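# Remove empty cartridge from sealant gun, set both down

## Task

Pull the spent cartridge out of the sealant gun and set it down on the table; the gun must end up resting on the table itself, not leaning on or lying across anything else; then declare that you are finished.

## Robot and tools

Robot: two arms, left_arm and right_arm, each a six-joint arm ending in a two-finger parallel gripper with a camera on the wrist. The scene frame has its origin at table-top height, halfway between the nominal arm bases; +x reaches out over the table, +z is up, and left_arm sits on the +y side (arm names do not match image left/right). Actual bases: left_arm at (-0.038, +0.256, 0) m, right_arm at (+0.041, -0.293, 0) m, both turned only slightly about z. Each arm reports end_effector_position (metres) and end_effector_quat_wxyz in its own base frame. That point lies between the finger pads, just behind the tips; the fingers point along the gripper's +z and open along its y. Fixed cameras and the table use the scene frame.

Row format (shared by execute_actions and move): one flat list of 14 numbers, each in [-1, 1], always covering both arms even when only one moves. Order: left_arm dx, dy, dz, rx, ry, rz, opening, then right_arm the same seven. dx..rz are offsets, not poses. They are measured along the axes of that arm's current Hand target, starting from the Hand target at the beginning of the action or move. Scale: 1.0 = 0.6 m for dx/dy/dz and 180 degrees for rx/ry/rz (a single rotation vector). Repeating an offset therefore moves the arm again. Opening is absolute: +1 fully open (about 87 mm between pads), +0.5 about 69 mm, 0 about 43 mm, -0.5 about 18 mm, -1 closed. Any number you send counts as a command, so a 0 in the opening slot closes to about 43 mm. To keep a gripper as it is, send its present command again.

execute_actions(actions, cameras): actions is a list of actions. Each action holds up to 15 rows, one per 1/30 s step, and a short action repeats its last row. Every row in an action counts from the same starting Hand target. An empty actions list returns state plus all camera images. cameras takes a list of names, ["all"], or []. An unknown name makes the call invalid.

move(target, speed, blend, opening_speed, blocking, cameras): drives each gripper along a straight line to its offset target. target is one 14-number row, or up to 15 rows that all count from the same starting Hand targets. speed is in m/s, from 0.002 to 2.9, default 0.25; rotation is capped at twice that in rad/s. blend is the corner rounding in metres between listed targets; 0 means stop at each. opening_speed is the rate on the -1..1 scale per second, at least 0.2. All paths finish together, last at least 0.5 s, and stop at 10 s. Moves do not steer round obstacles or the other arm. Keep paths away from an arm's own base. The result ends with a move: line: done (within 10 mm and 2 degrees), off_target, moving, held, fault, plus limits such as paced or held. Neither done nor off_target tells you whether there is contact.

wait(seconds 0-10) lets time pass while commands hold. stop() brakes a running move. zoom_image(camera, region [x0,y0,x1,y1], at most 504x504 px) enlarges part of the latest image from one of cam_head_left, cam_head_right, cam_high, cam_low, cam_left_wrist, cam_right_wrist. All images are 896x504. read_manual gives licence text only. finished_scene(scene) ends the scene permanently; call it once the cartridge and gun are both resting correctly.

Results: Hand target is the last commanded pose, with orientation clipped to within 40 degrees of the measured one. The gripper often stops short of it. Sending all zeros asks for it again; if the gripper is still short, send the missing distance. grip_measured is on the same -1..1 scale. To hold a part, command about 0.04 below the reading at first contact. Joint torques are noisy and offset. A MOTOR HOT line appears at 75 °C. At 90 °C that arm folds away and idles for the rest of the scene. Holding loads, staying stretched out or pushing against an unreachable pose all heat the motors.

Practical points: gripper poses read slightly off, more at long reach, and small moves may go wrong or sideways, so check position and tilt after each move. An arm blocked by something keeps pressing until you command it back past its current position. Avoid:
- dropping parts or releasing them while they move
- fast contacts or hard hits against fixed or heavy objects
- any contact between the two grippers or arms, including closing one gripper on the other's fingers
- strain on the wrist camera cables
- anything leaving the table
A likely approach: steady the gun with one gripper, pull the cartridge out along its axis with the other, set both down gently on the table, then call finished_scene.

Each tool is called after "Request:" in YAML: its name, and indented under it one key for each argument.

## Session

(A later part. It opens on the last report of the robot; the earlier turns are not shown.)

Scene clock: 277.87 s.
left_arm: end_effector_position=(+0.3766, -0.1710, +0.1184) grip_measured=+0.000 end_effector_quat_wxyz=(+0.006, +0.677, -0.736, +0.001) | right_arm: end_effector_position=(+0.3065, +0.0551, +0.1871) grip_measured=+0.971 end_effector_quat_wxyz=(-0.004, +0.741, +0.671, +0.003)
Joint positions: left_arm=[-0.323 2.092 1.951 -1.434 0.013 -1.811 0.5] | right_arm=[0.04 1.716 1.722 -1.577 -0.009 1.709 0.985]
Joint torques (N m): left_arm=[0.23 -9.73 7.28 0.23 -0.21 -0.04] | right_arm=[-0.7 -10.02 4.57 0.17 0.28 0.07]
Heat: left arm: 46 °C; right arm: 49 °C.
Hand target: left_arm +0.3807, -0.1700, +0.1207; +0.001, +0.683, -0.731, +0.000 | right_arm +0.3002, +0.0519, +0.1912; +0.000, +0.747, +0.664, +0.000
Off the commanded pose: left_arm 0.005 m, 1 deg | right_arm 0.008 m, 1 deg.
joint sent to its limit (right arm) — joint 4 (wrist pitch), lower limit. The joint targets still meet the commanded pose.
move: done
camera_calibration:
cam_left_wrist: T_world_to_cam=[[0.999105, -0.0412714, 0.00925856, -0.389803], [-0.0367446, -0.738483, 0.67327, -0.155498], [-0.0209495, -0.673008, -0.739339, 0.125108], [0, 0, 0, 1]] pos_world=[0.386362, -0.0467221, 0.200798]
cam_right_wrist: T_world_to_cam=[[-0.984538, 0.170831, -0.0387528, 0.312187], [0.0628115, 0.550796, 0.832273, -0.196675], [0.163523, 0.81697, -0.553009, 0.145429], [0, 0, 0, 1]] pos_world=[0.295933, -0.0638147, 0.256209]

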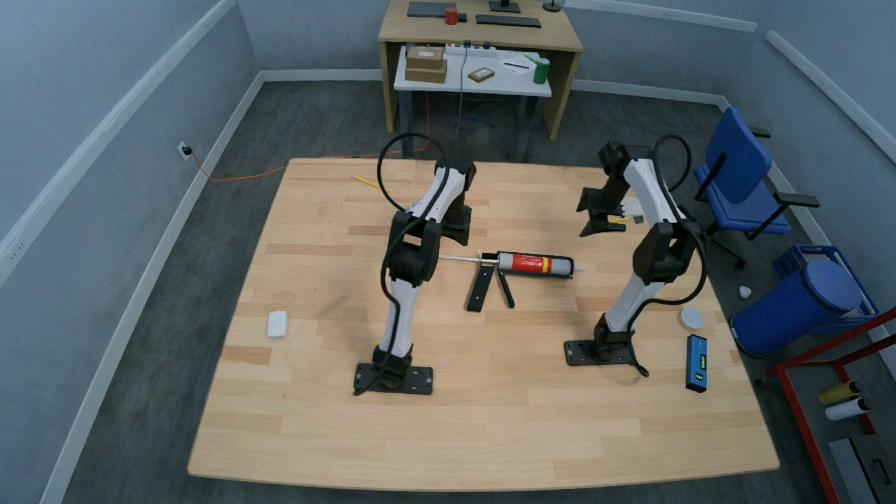

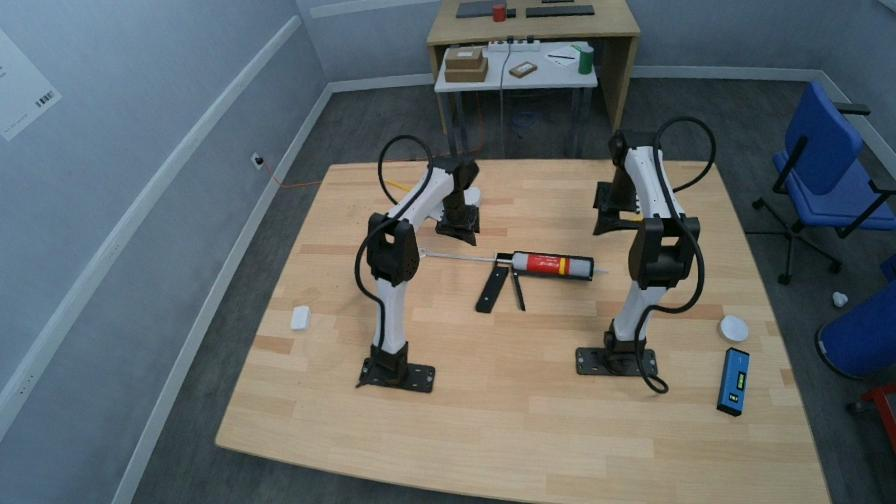

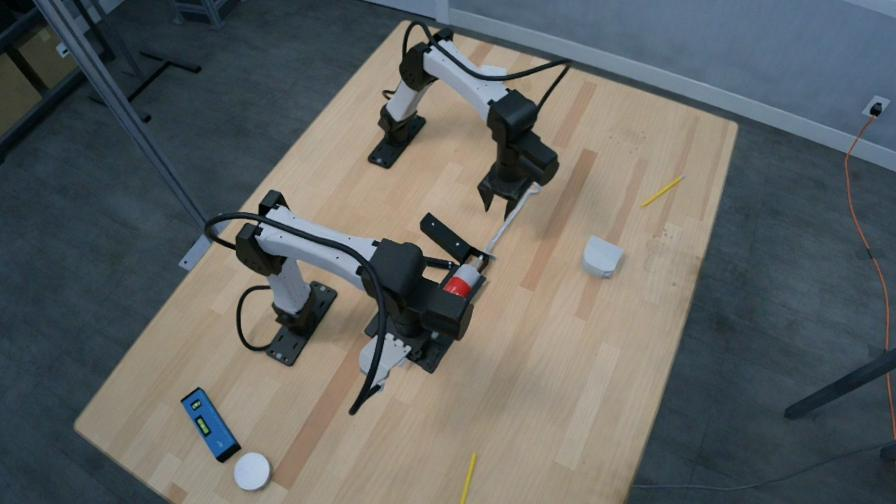

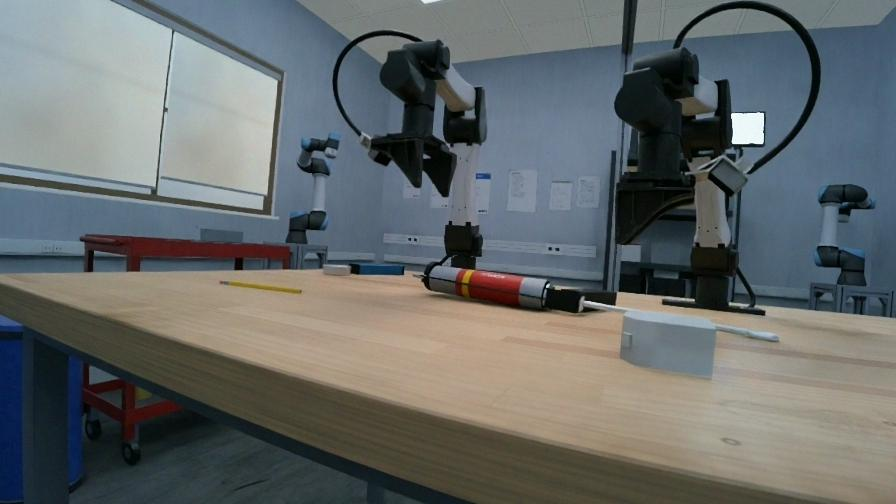

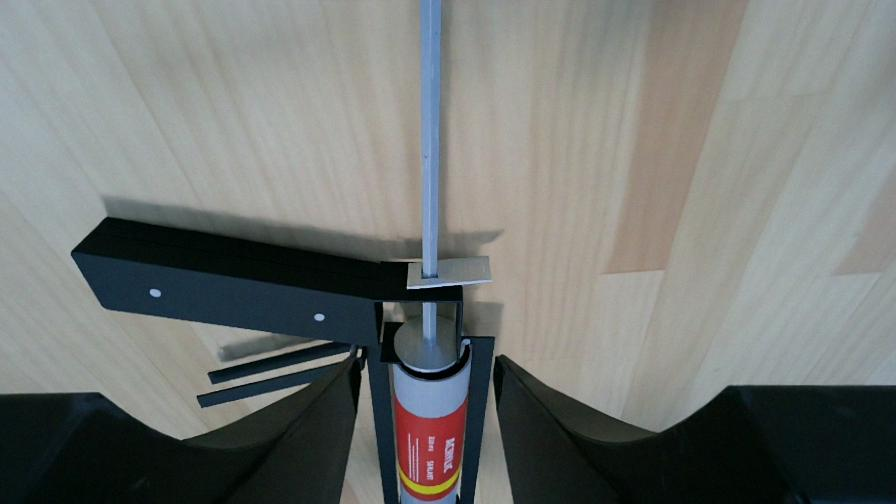

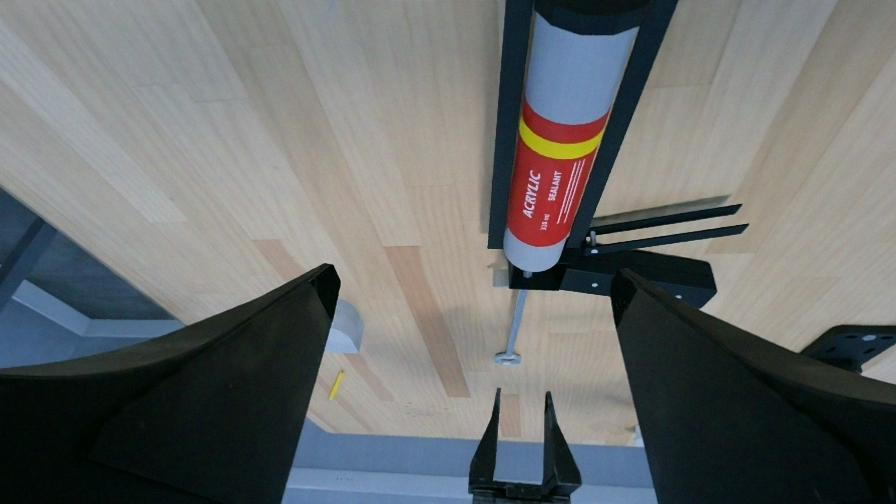

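Request:
move:
  target: [0.19,0.003,0.033,0,0,0,0.6,0.114,-0.055,0.202,0,0,0,0.98]
  speed: 0.15
  cameras: ["all"]

Scene clock: 331.70 s.
left_arm: end_effector_position=(+0.3672, -0.2848, +0.1024) grip_measured=+0.600 end_effector_quat_wxyz=(+0.005, +0.676, -0.737, +0.004) | right_arm: end_effector_position=(+0.2756, +0.1238, +0.0699) grip_measured=+0.971 end_effector_quat_wxyz=(-0.006, +0.744, +0.668, -0.004)
Joint positions: left_arm=[-0.576 2.284 2.196 -1.477 0.011 -2.062 0.8] | right_arm=[0.29 1.65 1.18 -1.113 -0.009 1.968 0.985]
Joint torques (N m): left_arm=[0.4 -10.55 7.2 0.23 -0.2 -0.04] | right_arm=[0.01 -8.21 4.62 0.34 0.27 0.09]
Heat: left arm: 46 °C; right arm: 43 °C.
Hand target: left_arm +0.3712, -0.2835, +0.1010; +0.001, +0.683, -0.731, +0.000 | right_arm +0.2753, +0.1237, +0.0699; +0.000, +0.747, +0.664, +0.000
Off the commanded pose: left_arm 0.004 m, 1 deg | right_arm 0.000 m, 1 deg.
move: done
camera_calibration:
cam_left_wrist: T_world_to_cam=[[0.998909, -0.0439757, 0.0157083, -0.386394], [-0.0430604, -0.73729, 0.674203, -0.226491], [-0.018067, -0.674144, -0.738379, 0.0351033], [0, 0, 0, 1]] pos_world=[0.376854, -0.160316, 0.18469]
cam_right_wrist: T_world_to_cam=[[-0.983528, 0.178883, -0.0259444, 0.263206], [0.0789147, 0.554079, 0.828715, -0.13972], [0.162618, 0.813018, -0.559069, 0.030622], [0, 0, 0, 1]] pos_world=[0.264917, 0.00543645, 0.139737]

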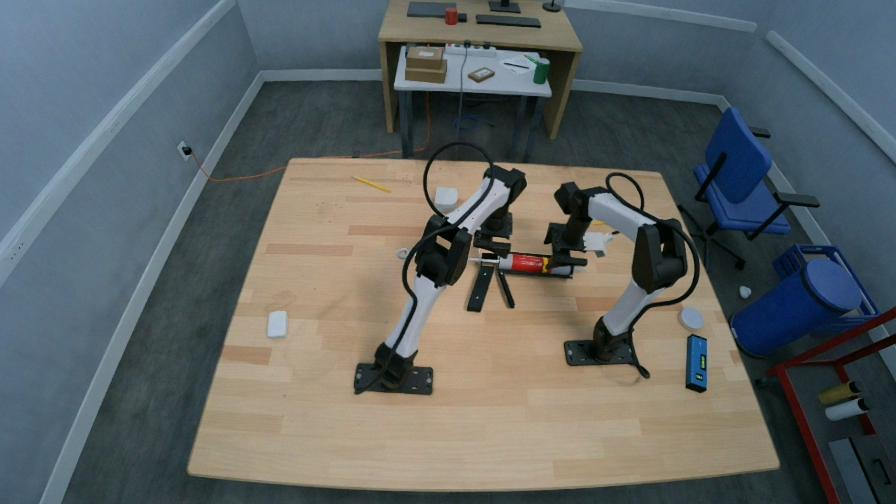

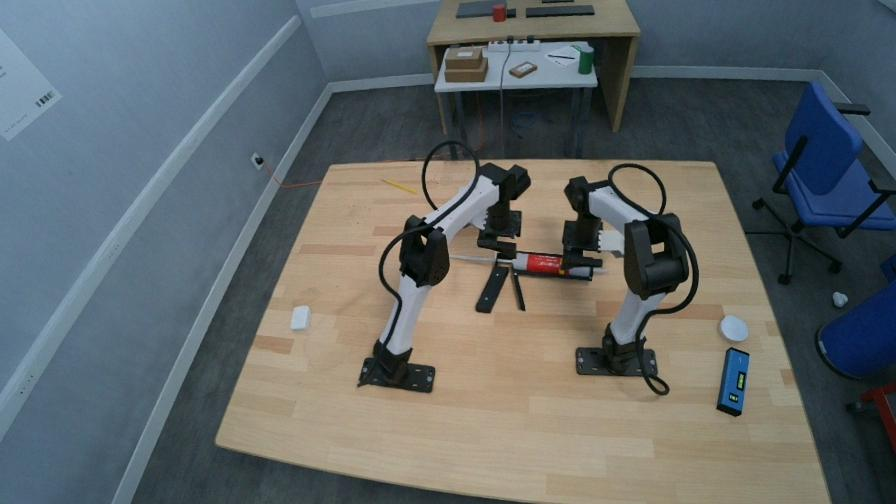

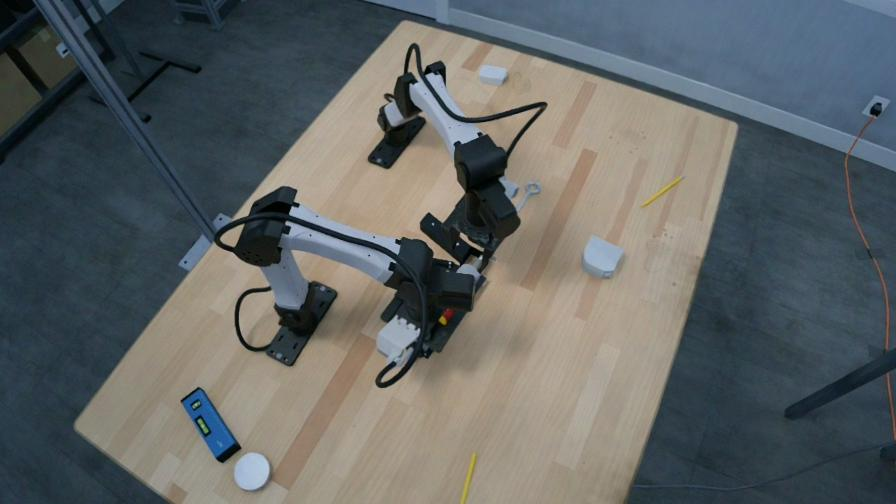

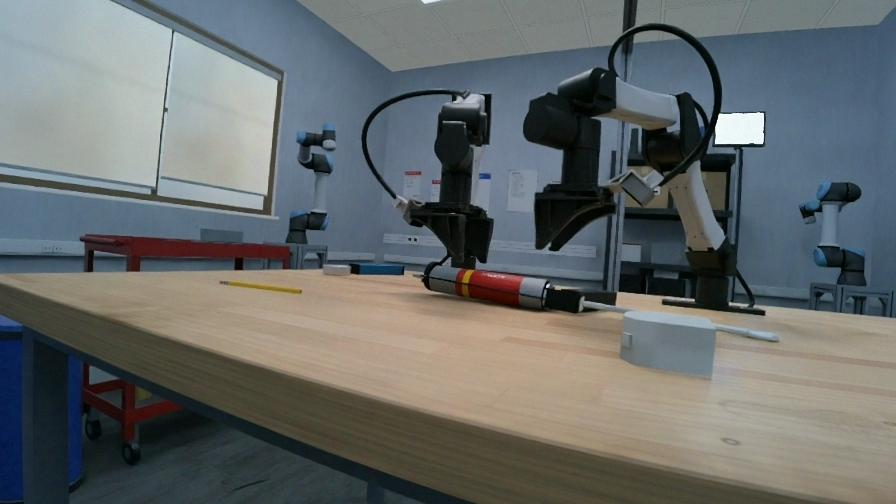

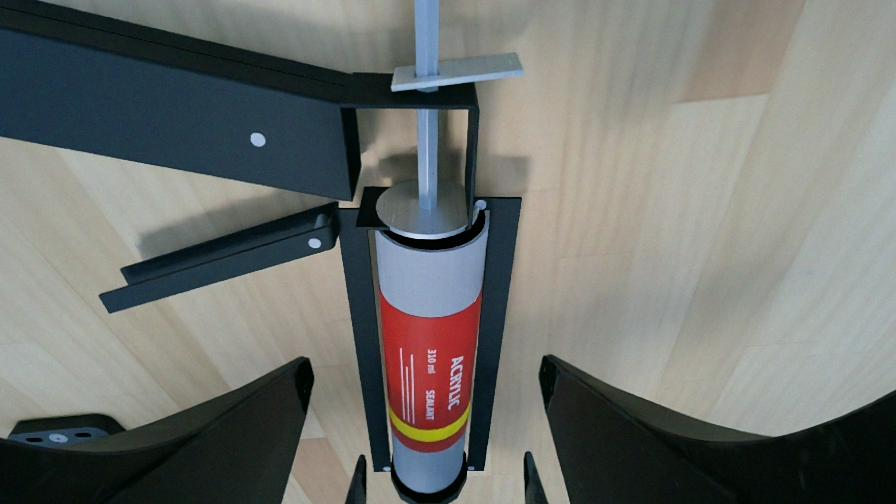

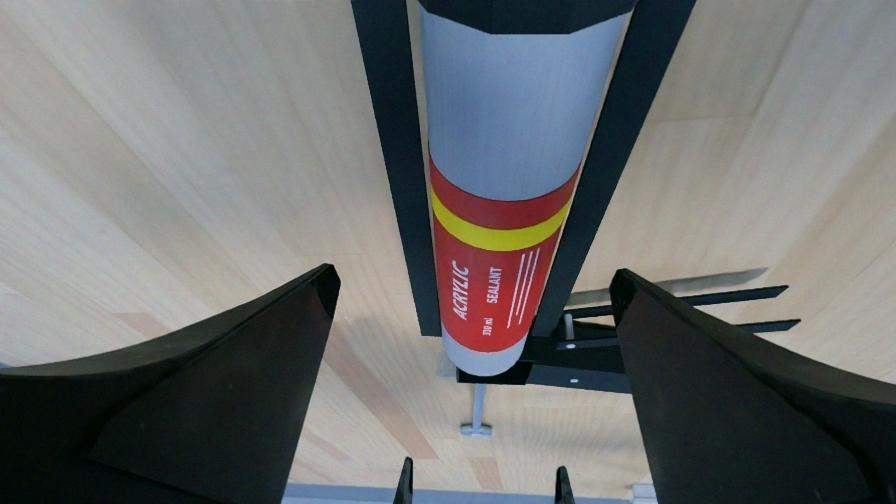

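Request:
move:
  target:
    - [0.027,-0.005,0.04,0,0,0,0.6,0,0.003,0.04,0,0,0,0.98]
    - [0.027,-0.005,0.103,0,0,0,0.6,0,0.003,0.078,0,0,0,0.98]
    - [0.027,-0.005,0.103,0,0,0,0.6,0,0.003,0.078,0,0,0,0.5]
  speed: 0.1
  opening_speed: 0.6
  cameras: ["cam_left_wrist","cam_low","cam_right_wrist"]

Request:
zoom_image:
  camera: "cam_low"
  region: [400, 200, 640, 330]

Scene clock: 347.37 s.
left_arm: end_effector_position=(+0.3739, -0.3005, +0.0467) grip_measured=+0.600 end_effector_quat_wxyz=(-0.004, -0.675, +0.738, -0.008) | right_arm: end_effector_position=(+0.2779, +0.1245, +0.0308) grip_measured=+0.500 end_effector_quat_wxyz=(-0.001, +0.744, +0.668, +0.007)
Joint positions: left_arm=[-0.597 2.335 2.06 -1.283 0.011 -2.078 0.8] | right_arm=[0.29 1.683 1.052 -0.928 -0.009 1.969 0.75]
Joint torques (N m): left_arm=[-0.08 -11.67 4.53 0.44 -0.16 -0.04] | right_arm=[-0.18 -5.42 4.56 0.45 0.27 0.04]
Heat: left arm: 48 °C; right arm: 42 °C.
Hand target: left_arm +0.3732, -0.3000, +0.0394; +0.000, -0.683, +0.731, +0.000 | right_arm +0.2771, +0.1235, +0.0231; +0.000, +0.747, +0.664, +0.000
Off the commanded pose: left_arm 0.008 m, 2 deg | right_arm 0.008 m, 1 deg.
joint sent to its limit (left arm) — joint 6 (wrist roll), lower limit. The joint targets still meet the commanded pose.
move: done
camera_calibration:
cam_left_wrist: T_world_to_cam=[[0.998574, -0.0487716, 0.0216889, -0.394456], [-0.0505682, -0.734341, 0.676894, -0.196673], [-0.0170862, -0.677026, -0.73576, -0.017935], [0, 0, 0, 1]] pos_world=[0.383642, -0.175805, 0.128486]
cam_right_wrist: T_world_to_cam=[[-0.982545, 0.179876, -0.0474322, 0.264573], [0.0601281, 0.548378, 0.834066, -0.102102], [0.176039, 0.816655, -0.549622, 0.00335729], [0, 0, 0, 1]] pos_world=[0.265503, 0.00565802, 0.0995539]
Images, in order (width x height): cam_low 896x504, cam_left_wrist 896x504, cam_right_wrist 896x504.

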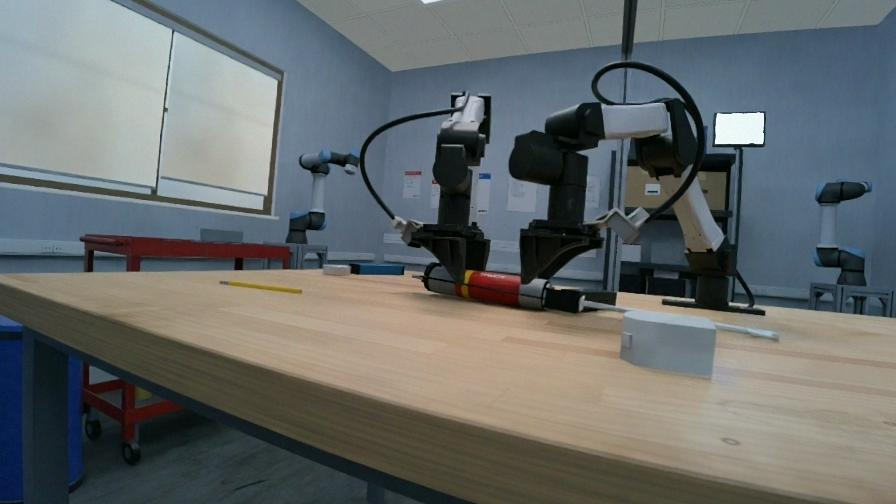

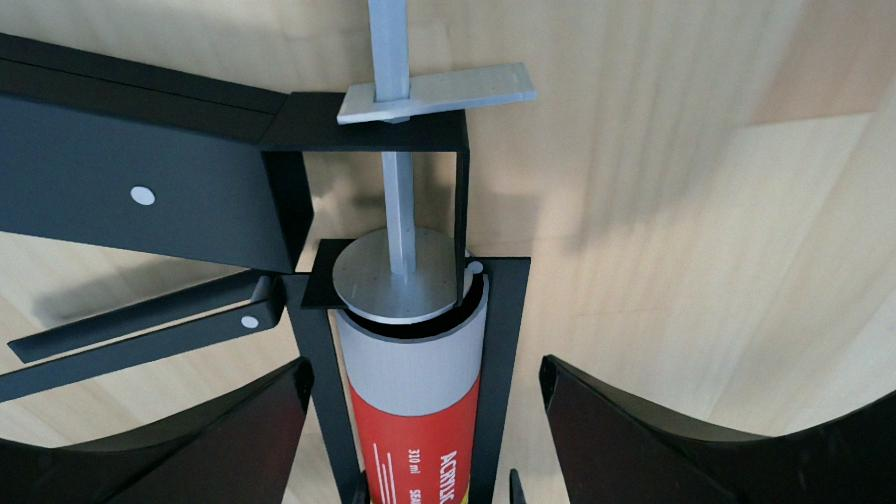

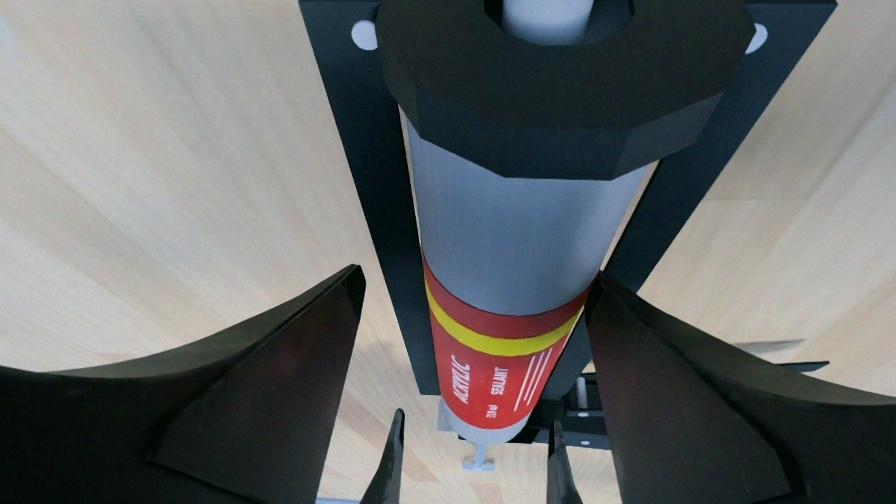

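Scaled by 2.100 from the camera's 896x504 image, which has a finer 1280x720 frame.

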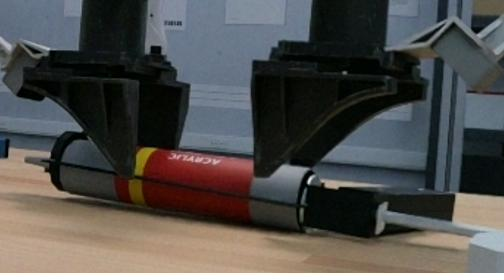

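Request:
move:
  target:
    - [0,0.007,0,0,0,0,0.6,0,0,0,0,0,0,0.98]
    - [0,0.007,0.012,0,0,0,0.6,0,0,0.015,0,0,0,0.98]
    - [0,0.007,0.012,0,0,0,-0.3,0,0,0.015,0,0,0,0.5]
  speed: 0.1
  opening_speed: 0.6
  cameras: ["cam_left_wrist","cam_low","cam_right_wrist"]

Request:
zoom_image:
  camera: "cam_low"
  region: [400, 200, 640, 330]

Scene clock: 365.07 s.
left_arm: end_effector_position=(+0.3697, -0.2984, +0.0332) grip_measured=+0.061 end_effector_quat_wxyz=(-0.005, -0.674, +0.739, +0.000) | right_arm: end_effector_position=(+0.2784, +0.1246, +0.0230) grip_measured=+0.500 end_effector_quat_wxyz=(+0.000, +0.745, +0.667, +0.009)
Joint positions: left_arm=[-0.598 2.335 2.008 -1.246 0.011 -2.078 0.531] | right_arm=[0.29 1.694 1.03 -0.892 -0.008 1.97 0.75]
Joint torques (N m): left_arm=[-0.29 -12.9 4.48 0.43 -0.13 -0.05] | right_arm=[-0.2 -5.04 4.46 0.47 0.26 0.02]
Heat: left arm: 52 °C; right arm: 40 °C.
Hand target: left_arm +0.3689, -0.2998, +0.0321; -0.001, -0.683, +0.731, +0.000 | right_arm +0.2771, +0.1235, +0.0141; +0.000, +0.747, +0.664, +0.000
Off the commanded pose: left_arm 0.002 m, 1 deg | right_arm 0.009 m, 1 deg.
joint sent to its limit (left arm) — joint 6 (wrist roll), lower limit. The joint targets still meet the commanded pose.
move: done
camera_calibration:
cam_left_wrist: T_world_to_cam=[[0.998688, -0.0504327, 0.00887449, -0.389973], [-0.043344, -0.740253, 0.670929, -0.190431], [-0.0272674, -0.670434, -0.741468, -0.0205443], [0, 0, 0, 1]] pos_world=[0.380647, -0.174408, 0.115994]
cam_right_wrist: T_world_to_cam=[[-0.98211, 0.181383, -0.0506001, 0.264482], [0.0581581, 0.547737, 0.834627, -0.0950553], [0.179102, 0.816753, -0.548486, -0.00191214], [0, 0, 0, 1]] pos_world=[0.265621, 0.00565449, 0.0916698]
Images, in order (width x height): cam_low 896x504, cam_left_wrist 896x504, cam_right_wrist 896x504.

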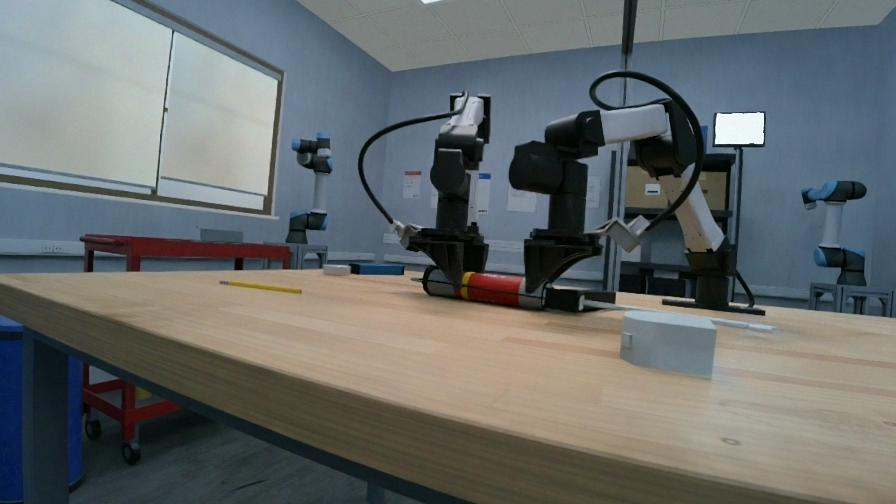

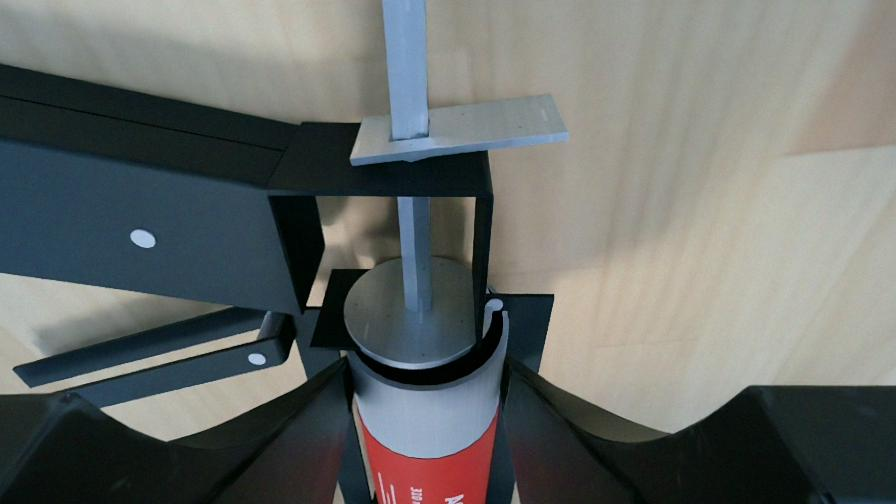

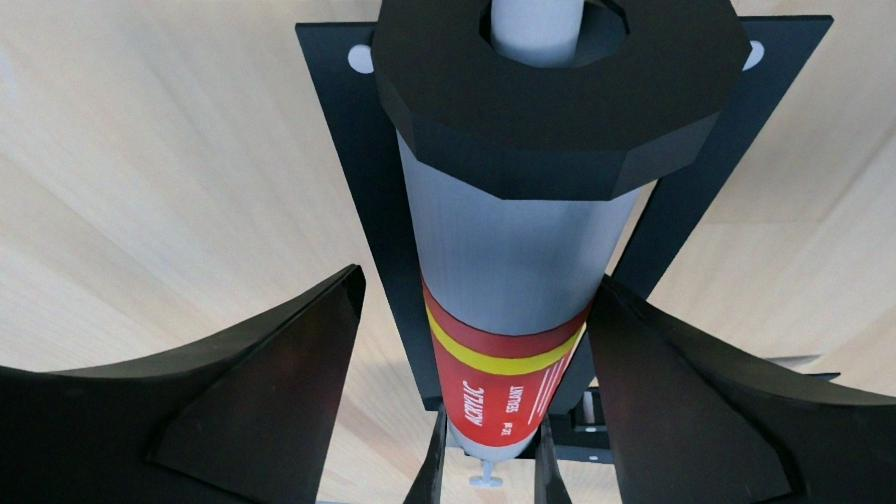

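Scaled by 2.100 from the camera's 896x504 image, which has a finer 1280x720 frame.

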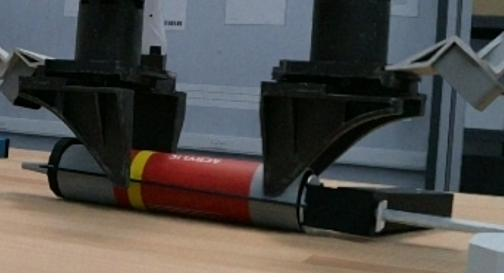

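Request:
move:
  target:
    - [0,0,-0.033,0,-0.033,0,-0.3,0,0,0,0,0,0,0.5]
    - [0,0,-0.067,0,-0.067,0,-0.3,0,0,0,0,0,0,0.5]
  speed: 0.06
  blend: 0.02
  cameras: ["cam_left_wrist","cam_low","cam_right_wrist"]

Request:
zoom_image:
  camera: "cam_low"
  region: [400, 200, 640, 330]

Scene clock: 380.37 s.
left_arm: end_effector_position=(+0.3717, -0.3011, +0.0693) grip_measured=+0.061 end_effector_quat_wxyz=(+0.059, -0.654, +0.753, +0.038) | right_arm: end_effector_position=(+0.2796, +0.1249, +0.0231) grip_measured=+0.500 end_effector_quat_wxyz=(+0.001, +0.745, +0.667, +0.011)
Joint positions: left_arm=[-0.654 2.438 2.352 -1.536 -0.131 -2.087 0.531] | right_arm=[0.29 1.694 1.03 -0.887 -0.008 1.97 0.75]
Joint torques (N m): left_arm=[-0.38 -12.56 6.9 -0.1 -0.33 0.05] | right_arm=[-0.18 -5.05 4.49 0.42 0.27 0.02]
Heat: left arm: 55 °C; right arm: 39 °C.
Hand target: left_arm +0.3689, -0.2997, +0.0724; +0.076, -0.679, +0.727, +0.071 | right_arm +0.2771, +0.1235, +0.0141; +0.000, +0.747, +0.664, +0.000
Off the commanded pose: left_arm 0.004 m, 6 deg | right_arm 0.009 m, 1 deg.
joint sent to its limit (left arm) — joint 4 (wrist pitch), lower limit; joint 6 (wrist roll), lower limit. The joint targets are off in orientation, not in position.
move: off_target (left_arm)
camera_calibration:
cam_left_wrist: T_world_to_cam=[[0.993756, -0.103526, 0.0416096, -0.408862], [-0.10915, -0.824687, 0.554957, -0.209512], [-0.0231376, -0.556033, -0.830838, 0.043573], [0, 0, 0, 1]] pos_world=[0.384449, -0.190882, 0.169485]
cam_right_wrist: T_world_to_cam=[[-0.981855, 0.181482, -0.0550043, 0.265573], [0.0542113, 0.546569, 0.835657, -0.0941043], [0.18172, 0.817512, -0.54649, -0.00320658], [0, 0, 0, 1]] pos_world=[0.266438, 0.0058593, 0.0914942]
Images, in order (width x height): cam_low 896x504, cam_left_wrist 896x504, cam_right_wrist 896x504.

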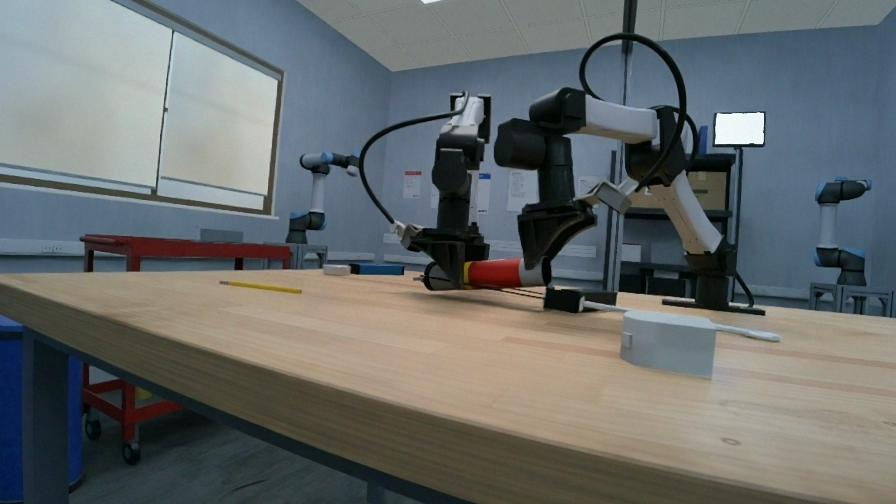

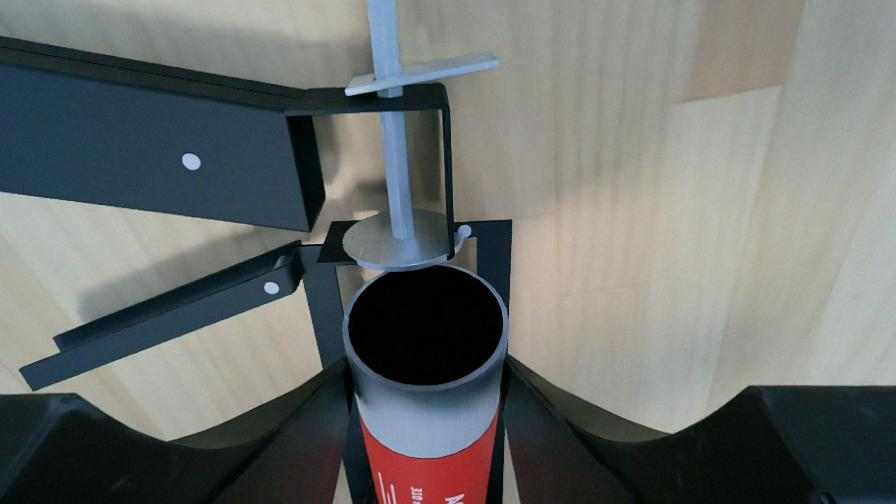

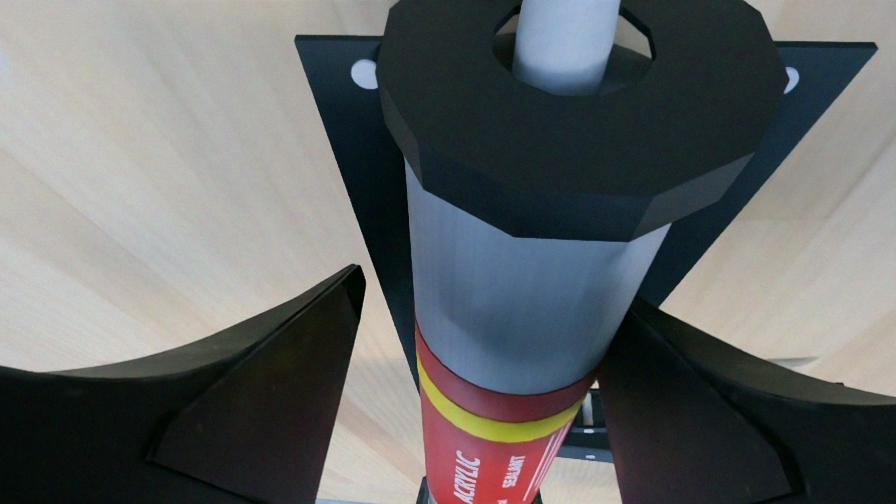

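Scaled by 2.100 from the camera's 896x504 image, which has a finer 1280x720 frame.

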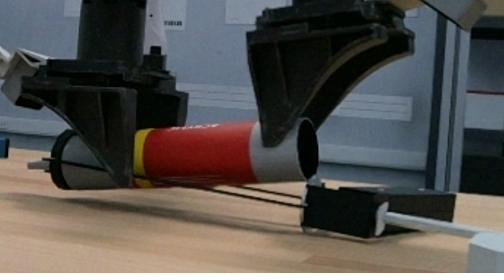

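Request:
move:
  target:
    - [-0.105,0,-0.015,0,0,0,-0.3,0,0,0,0,0,0,0.5]
    - [-0.178,0,-0.039,0,0,0,-0.3,0,0,0,0,0,0,0.5]
  speed: 0.06
  blend: 0.01
  cameras: ["cam_left_wrist","cam_low","cam_right_wrist","cam_high"]

Scene clock: 391.43 s.
left_arm: end_effector_position=(+0.3752, -0.2036, +0.0995) grip_measured=+0.061 end_effector_quat_wxyz=(-0.069, +0.677, -0.729, -0.077) | right_arm: end_effector_position=(+0.2846, +0.1274, +0.0238) grip_measured=+0.500 end_effector_quat_wxyz=(+0.003, +0.745, +0.666, +0.022)
Joint positions: left_arm=[-0.484 2.249 2.145 -1.568 -0.181 -1.989 0.531] | right_arm=[0.29 1.694 1.03 -0.865 -0.013 1.973 0.75]
Joint torques (N m): left_arm=[0.55 -16.02 4.44 0.14 -0.3 0.09] | right_arm=[-0.21 -5.09 4.57 0.24 0.32 -0.01]
Heat: left arm: 57 °C; right arm: 38 °C.
Hand target: left_arm +0.3757, -0.2003, +0.1174; -0.076, +0.679, -0.727, -0.071 | right_arm +0.2771, +0.1234, +0.0141; +0.000, +0.747, +0.664, +0.000
Off the commanded pose: left_arm 0.018 m, 1 deg | right_arm 0.013 m, 3 deg.
joint read past its limit (left arm) — joint 4 (wrist pitch), lower limit.
joint sent to its limit (left arm) — joint 4 (wrist pitch), lower limit. The joint targets still meet the commanded pose.
move: off_target (left_arm, right_arm)
camera_calibration:
cam_left_wrist: T_world_to_cam=[[0.999348, -0.0356908, 0.00544279, -0.388117], [-0.0336656, -0.86676, 0.497587, -0.176694], [-0.0130417, -0.497446, -0.867397, 0.134646], [0, 0, 0, 1]] pos_world=[0.383672, -0.100025, 0.206824]
cam_right_wrist: T_world_to_cam=[[-0.980239, 0.184267, -0.0719552, 0.269684], [0.0391362, 0.537202, 0.842545, -0.091043], [0.193907, 0.82308, -0.533797, -0.0102956], [0, 0, 0, 1]] pos_world=[0.269914, 0.0076889, 0.0906172]
Images, in order (width x height): cam_high 896x504, cam_low 896x504, cam_left_wrist 896x504, cam_right_wrist 896x504.

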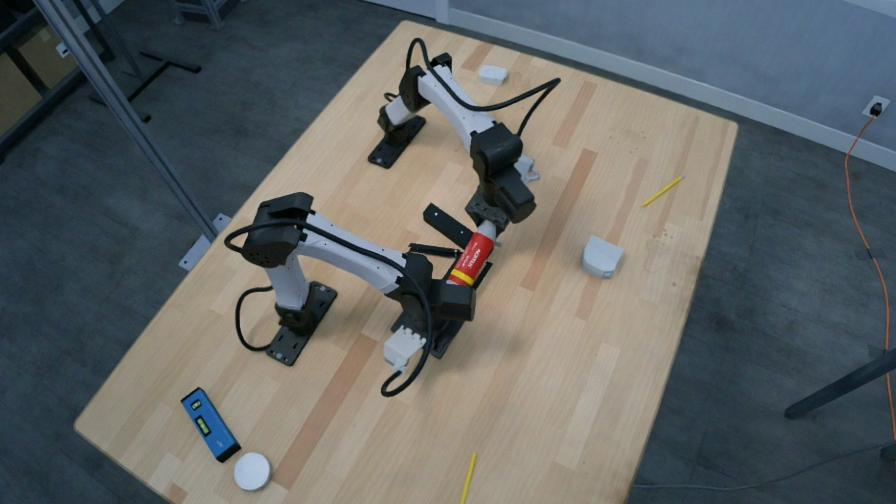

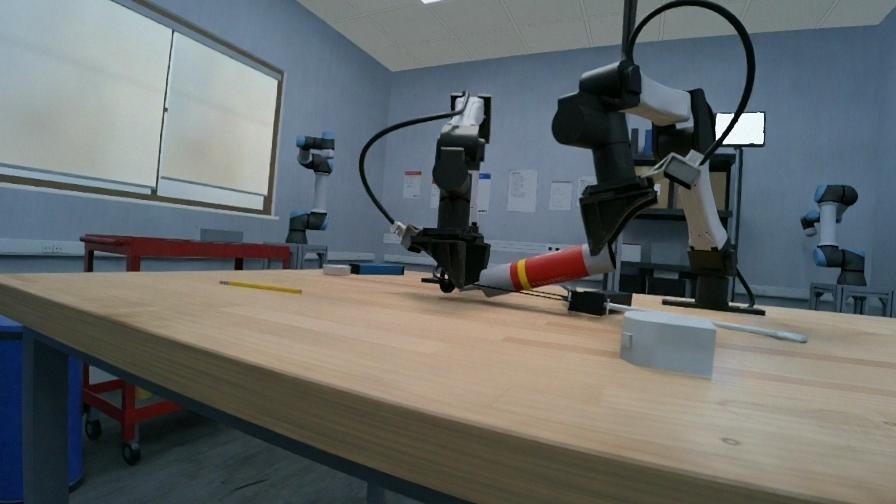

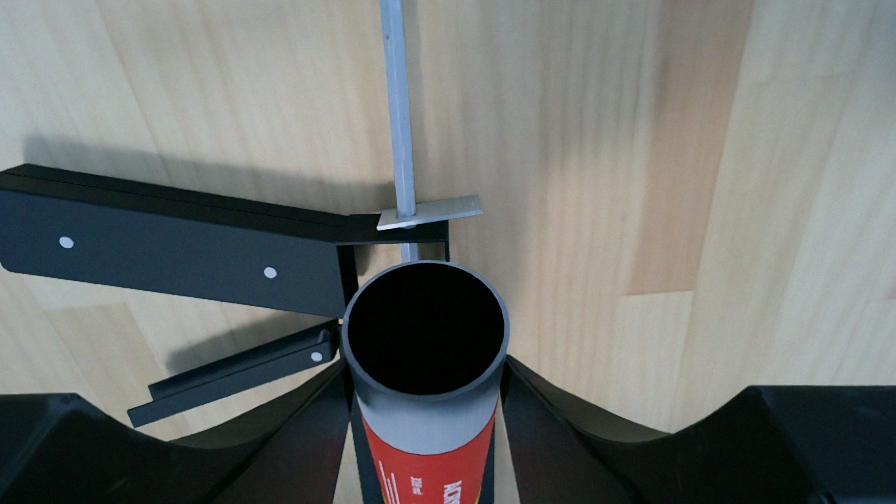

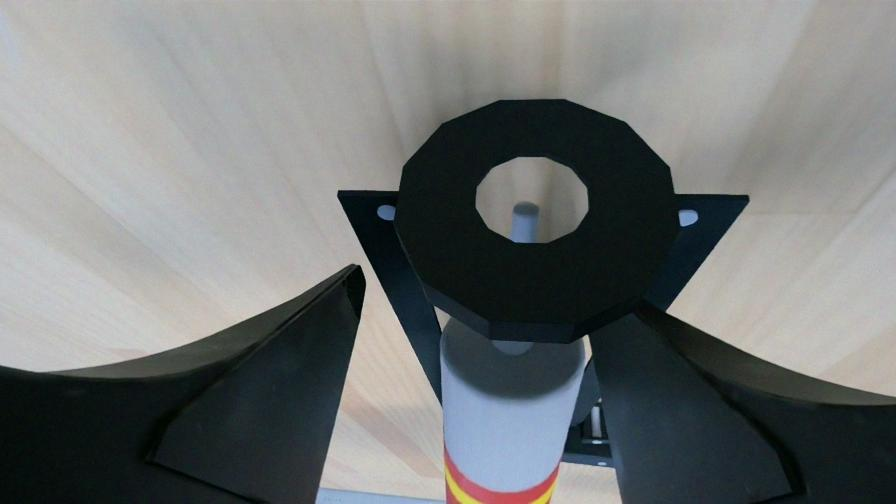

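Request:
move:
  target:
    - [-0.075,0,-0.02,0,0,0,-0.3,0,0,0,0,0,0,0.5]
    - [-0.14,0,-0.12,0,0,0,-0.3,0,0,0,0,0,0,0.5]
  speed: 0.08
  blend: 0.01
  cameras: ["cam_low","cam_head_left","cam_right_wrist","cam_high"]

Scene clock: 401.50 s.
left_arm: end_effector_position=(+0.3778, -0.1348, +0.1856) grip_measured=+0.048 end_effector_quat_wxyz=(-0.104, +0.674, -0.731, -0.003) | right_arm: end_effector_position=(+0.2846, +0.1274, +0.0238) grip_measured=+0.500 end_effector_quat_wxyz=(+0.003, +0.745, +0.666, +0.022)
Joint positions: left_arm=[-0.324 1.997 2.095 -1.573 -0.186 -1.805 0.524] | right_arm=[0.29 1.694 1.03 -0.865 -0.013 1.973 0.75]
Joint torques (N m): left_arm=[0.65 -12.97 6.48 0.64 -0.22 0.12] | right_arm=[-0.21 -5.11 4.57 0.24 0.31 -0.01]
Heat: left arm: 58 °C; right arm: 37 °C.
Hand target: left_arm +0.3803, -0.1332, +0.2052; -0.076, +0.679, -0.727, -0.071 | right_arm +0.2771, +0.1234, +0.0141; +0.000, +0.747, +0.664, +0.000
Off the commanded pose: left_arm 0.020 m, 8 deg | right_arm 0.013 m, 3 deg.
joint read past its limit (left arm) — joint 4 (wrist pitch), lower limit.
joint sent to its limit (left arm) — joint 4 (wrist pitch), lower limit. The joint targets are off in orientation, not in position.
move: off_target (left_arm, right_arm)
camera_calibration:
cam_right_wrist: T_world_to_cam=[[-0.980239, 0.184267, -0.0719552, 0.269684], [0.0391362, 0.537202, 0.842545, -0.091043], [0.193907, 0.82308, -0.533797, -0.0102956], [0, 0, 0, 1]] pos_world=[0.269914, 0.0076889, 0.0906172]
Images, in order (width x height): cam_head_left 896x504, cam_high 896x504, cam_low 896x504, cam_right_wrist 896x504.

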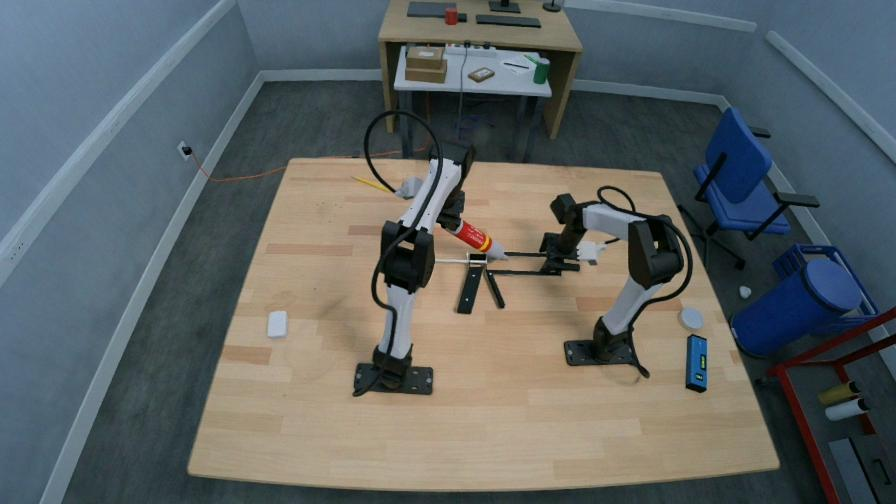

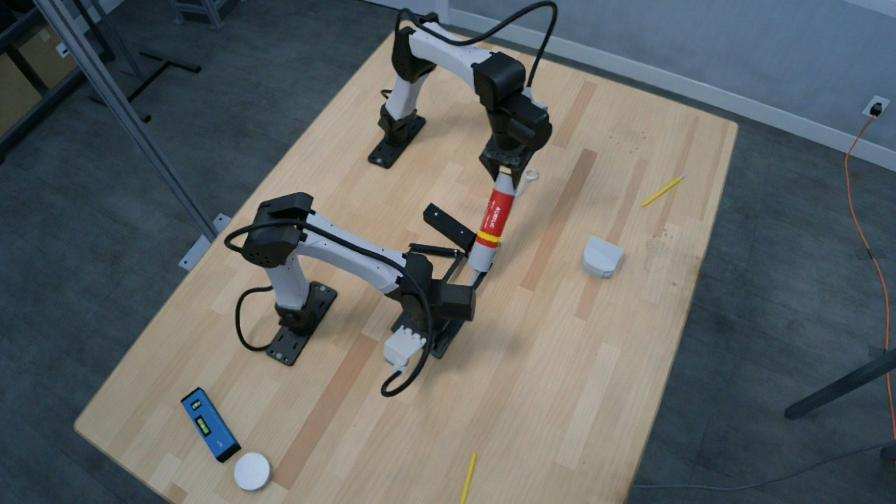

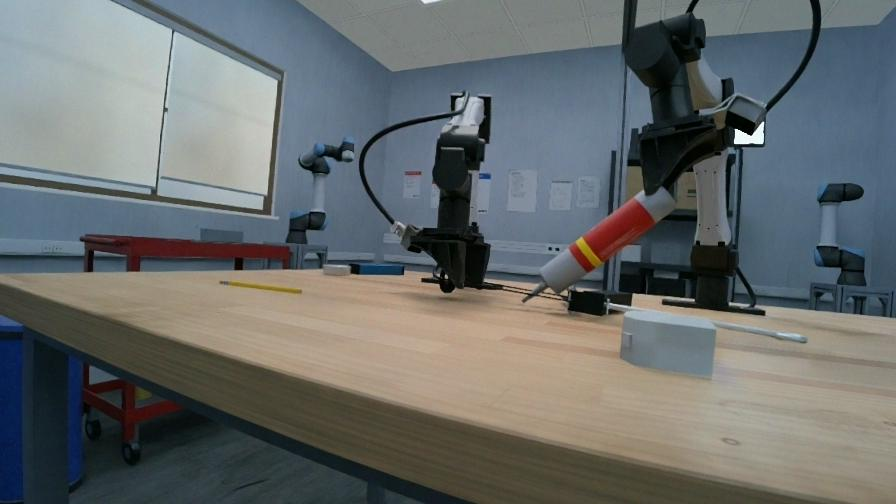

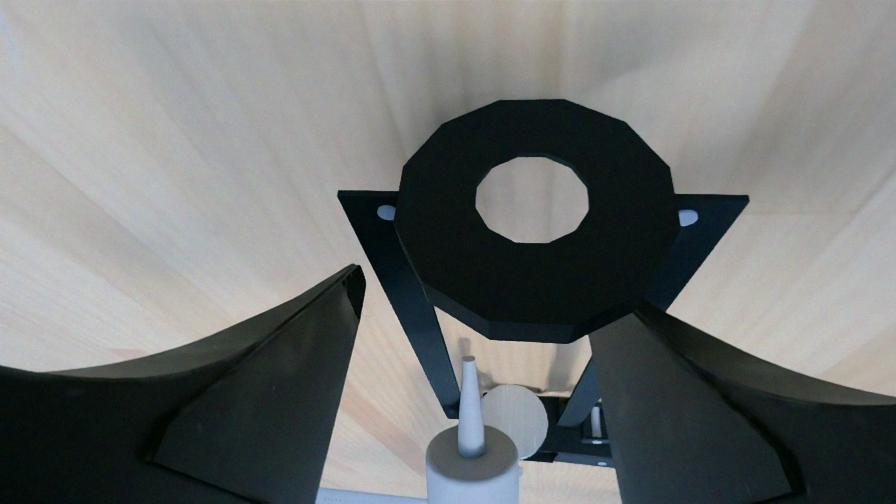

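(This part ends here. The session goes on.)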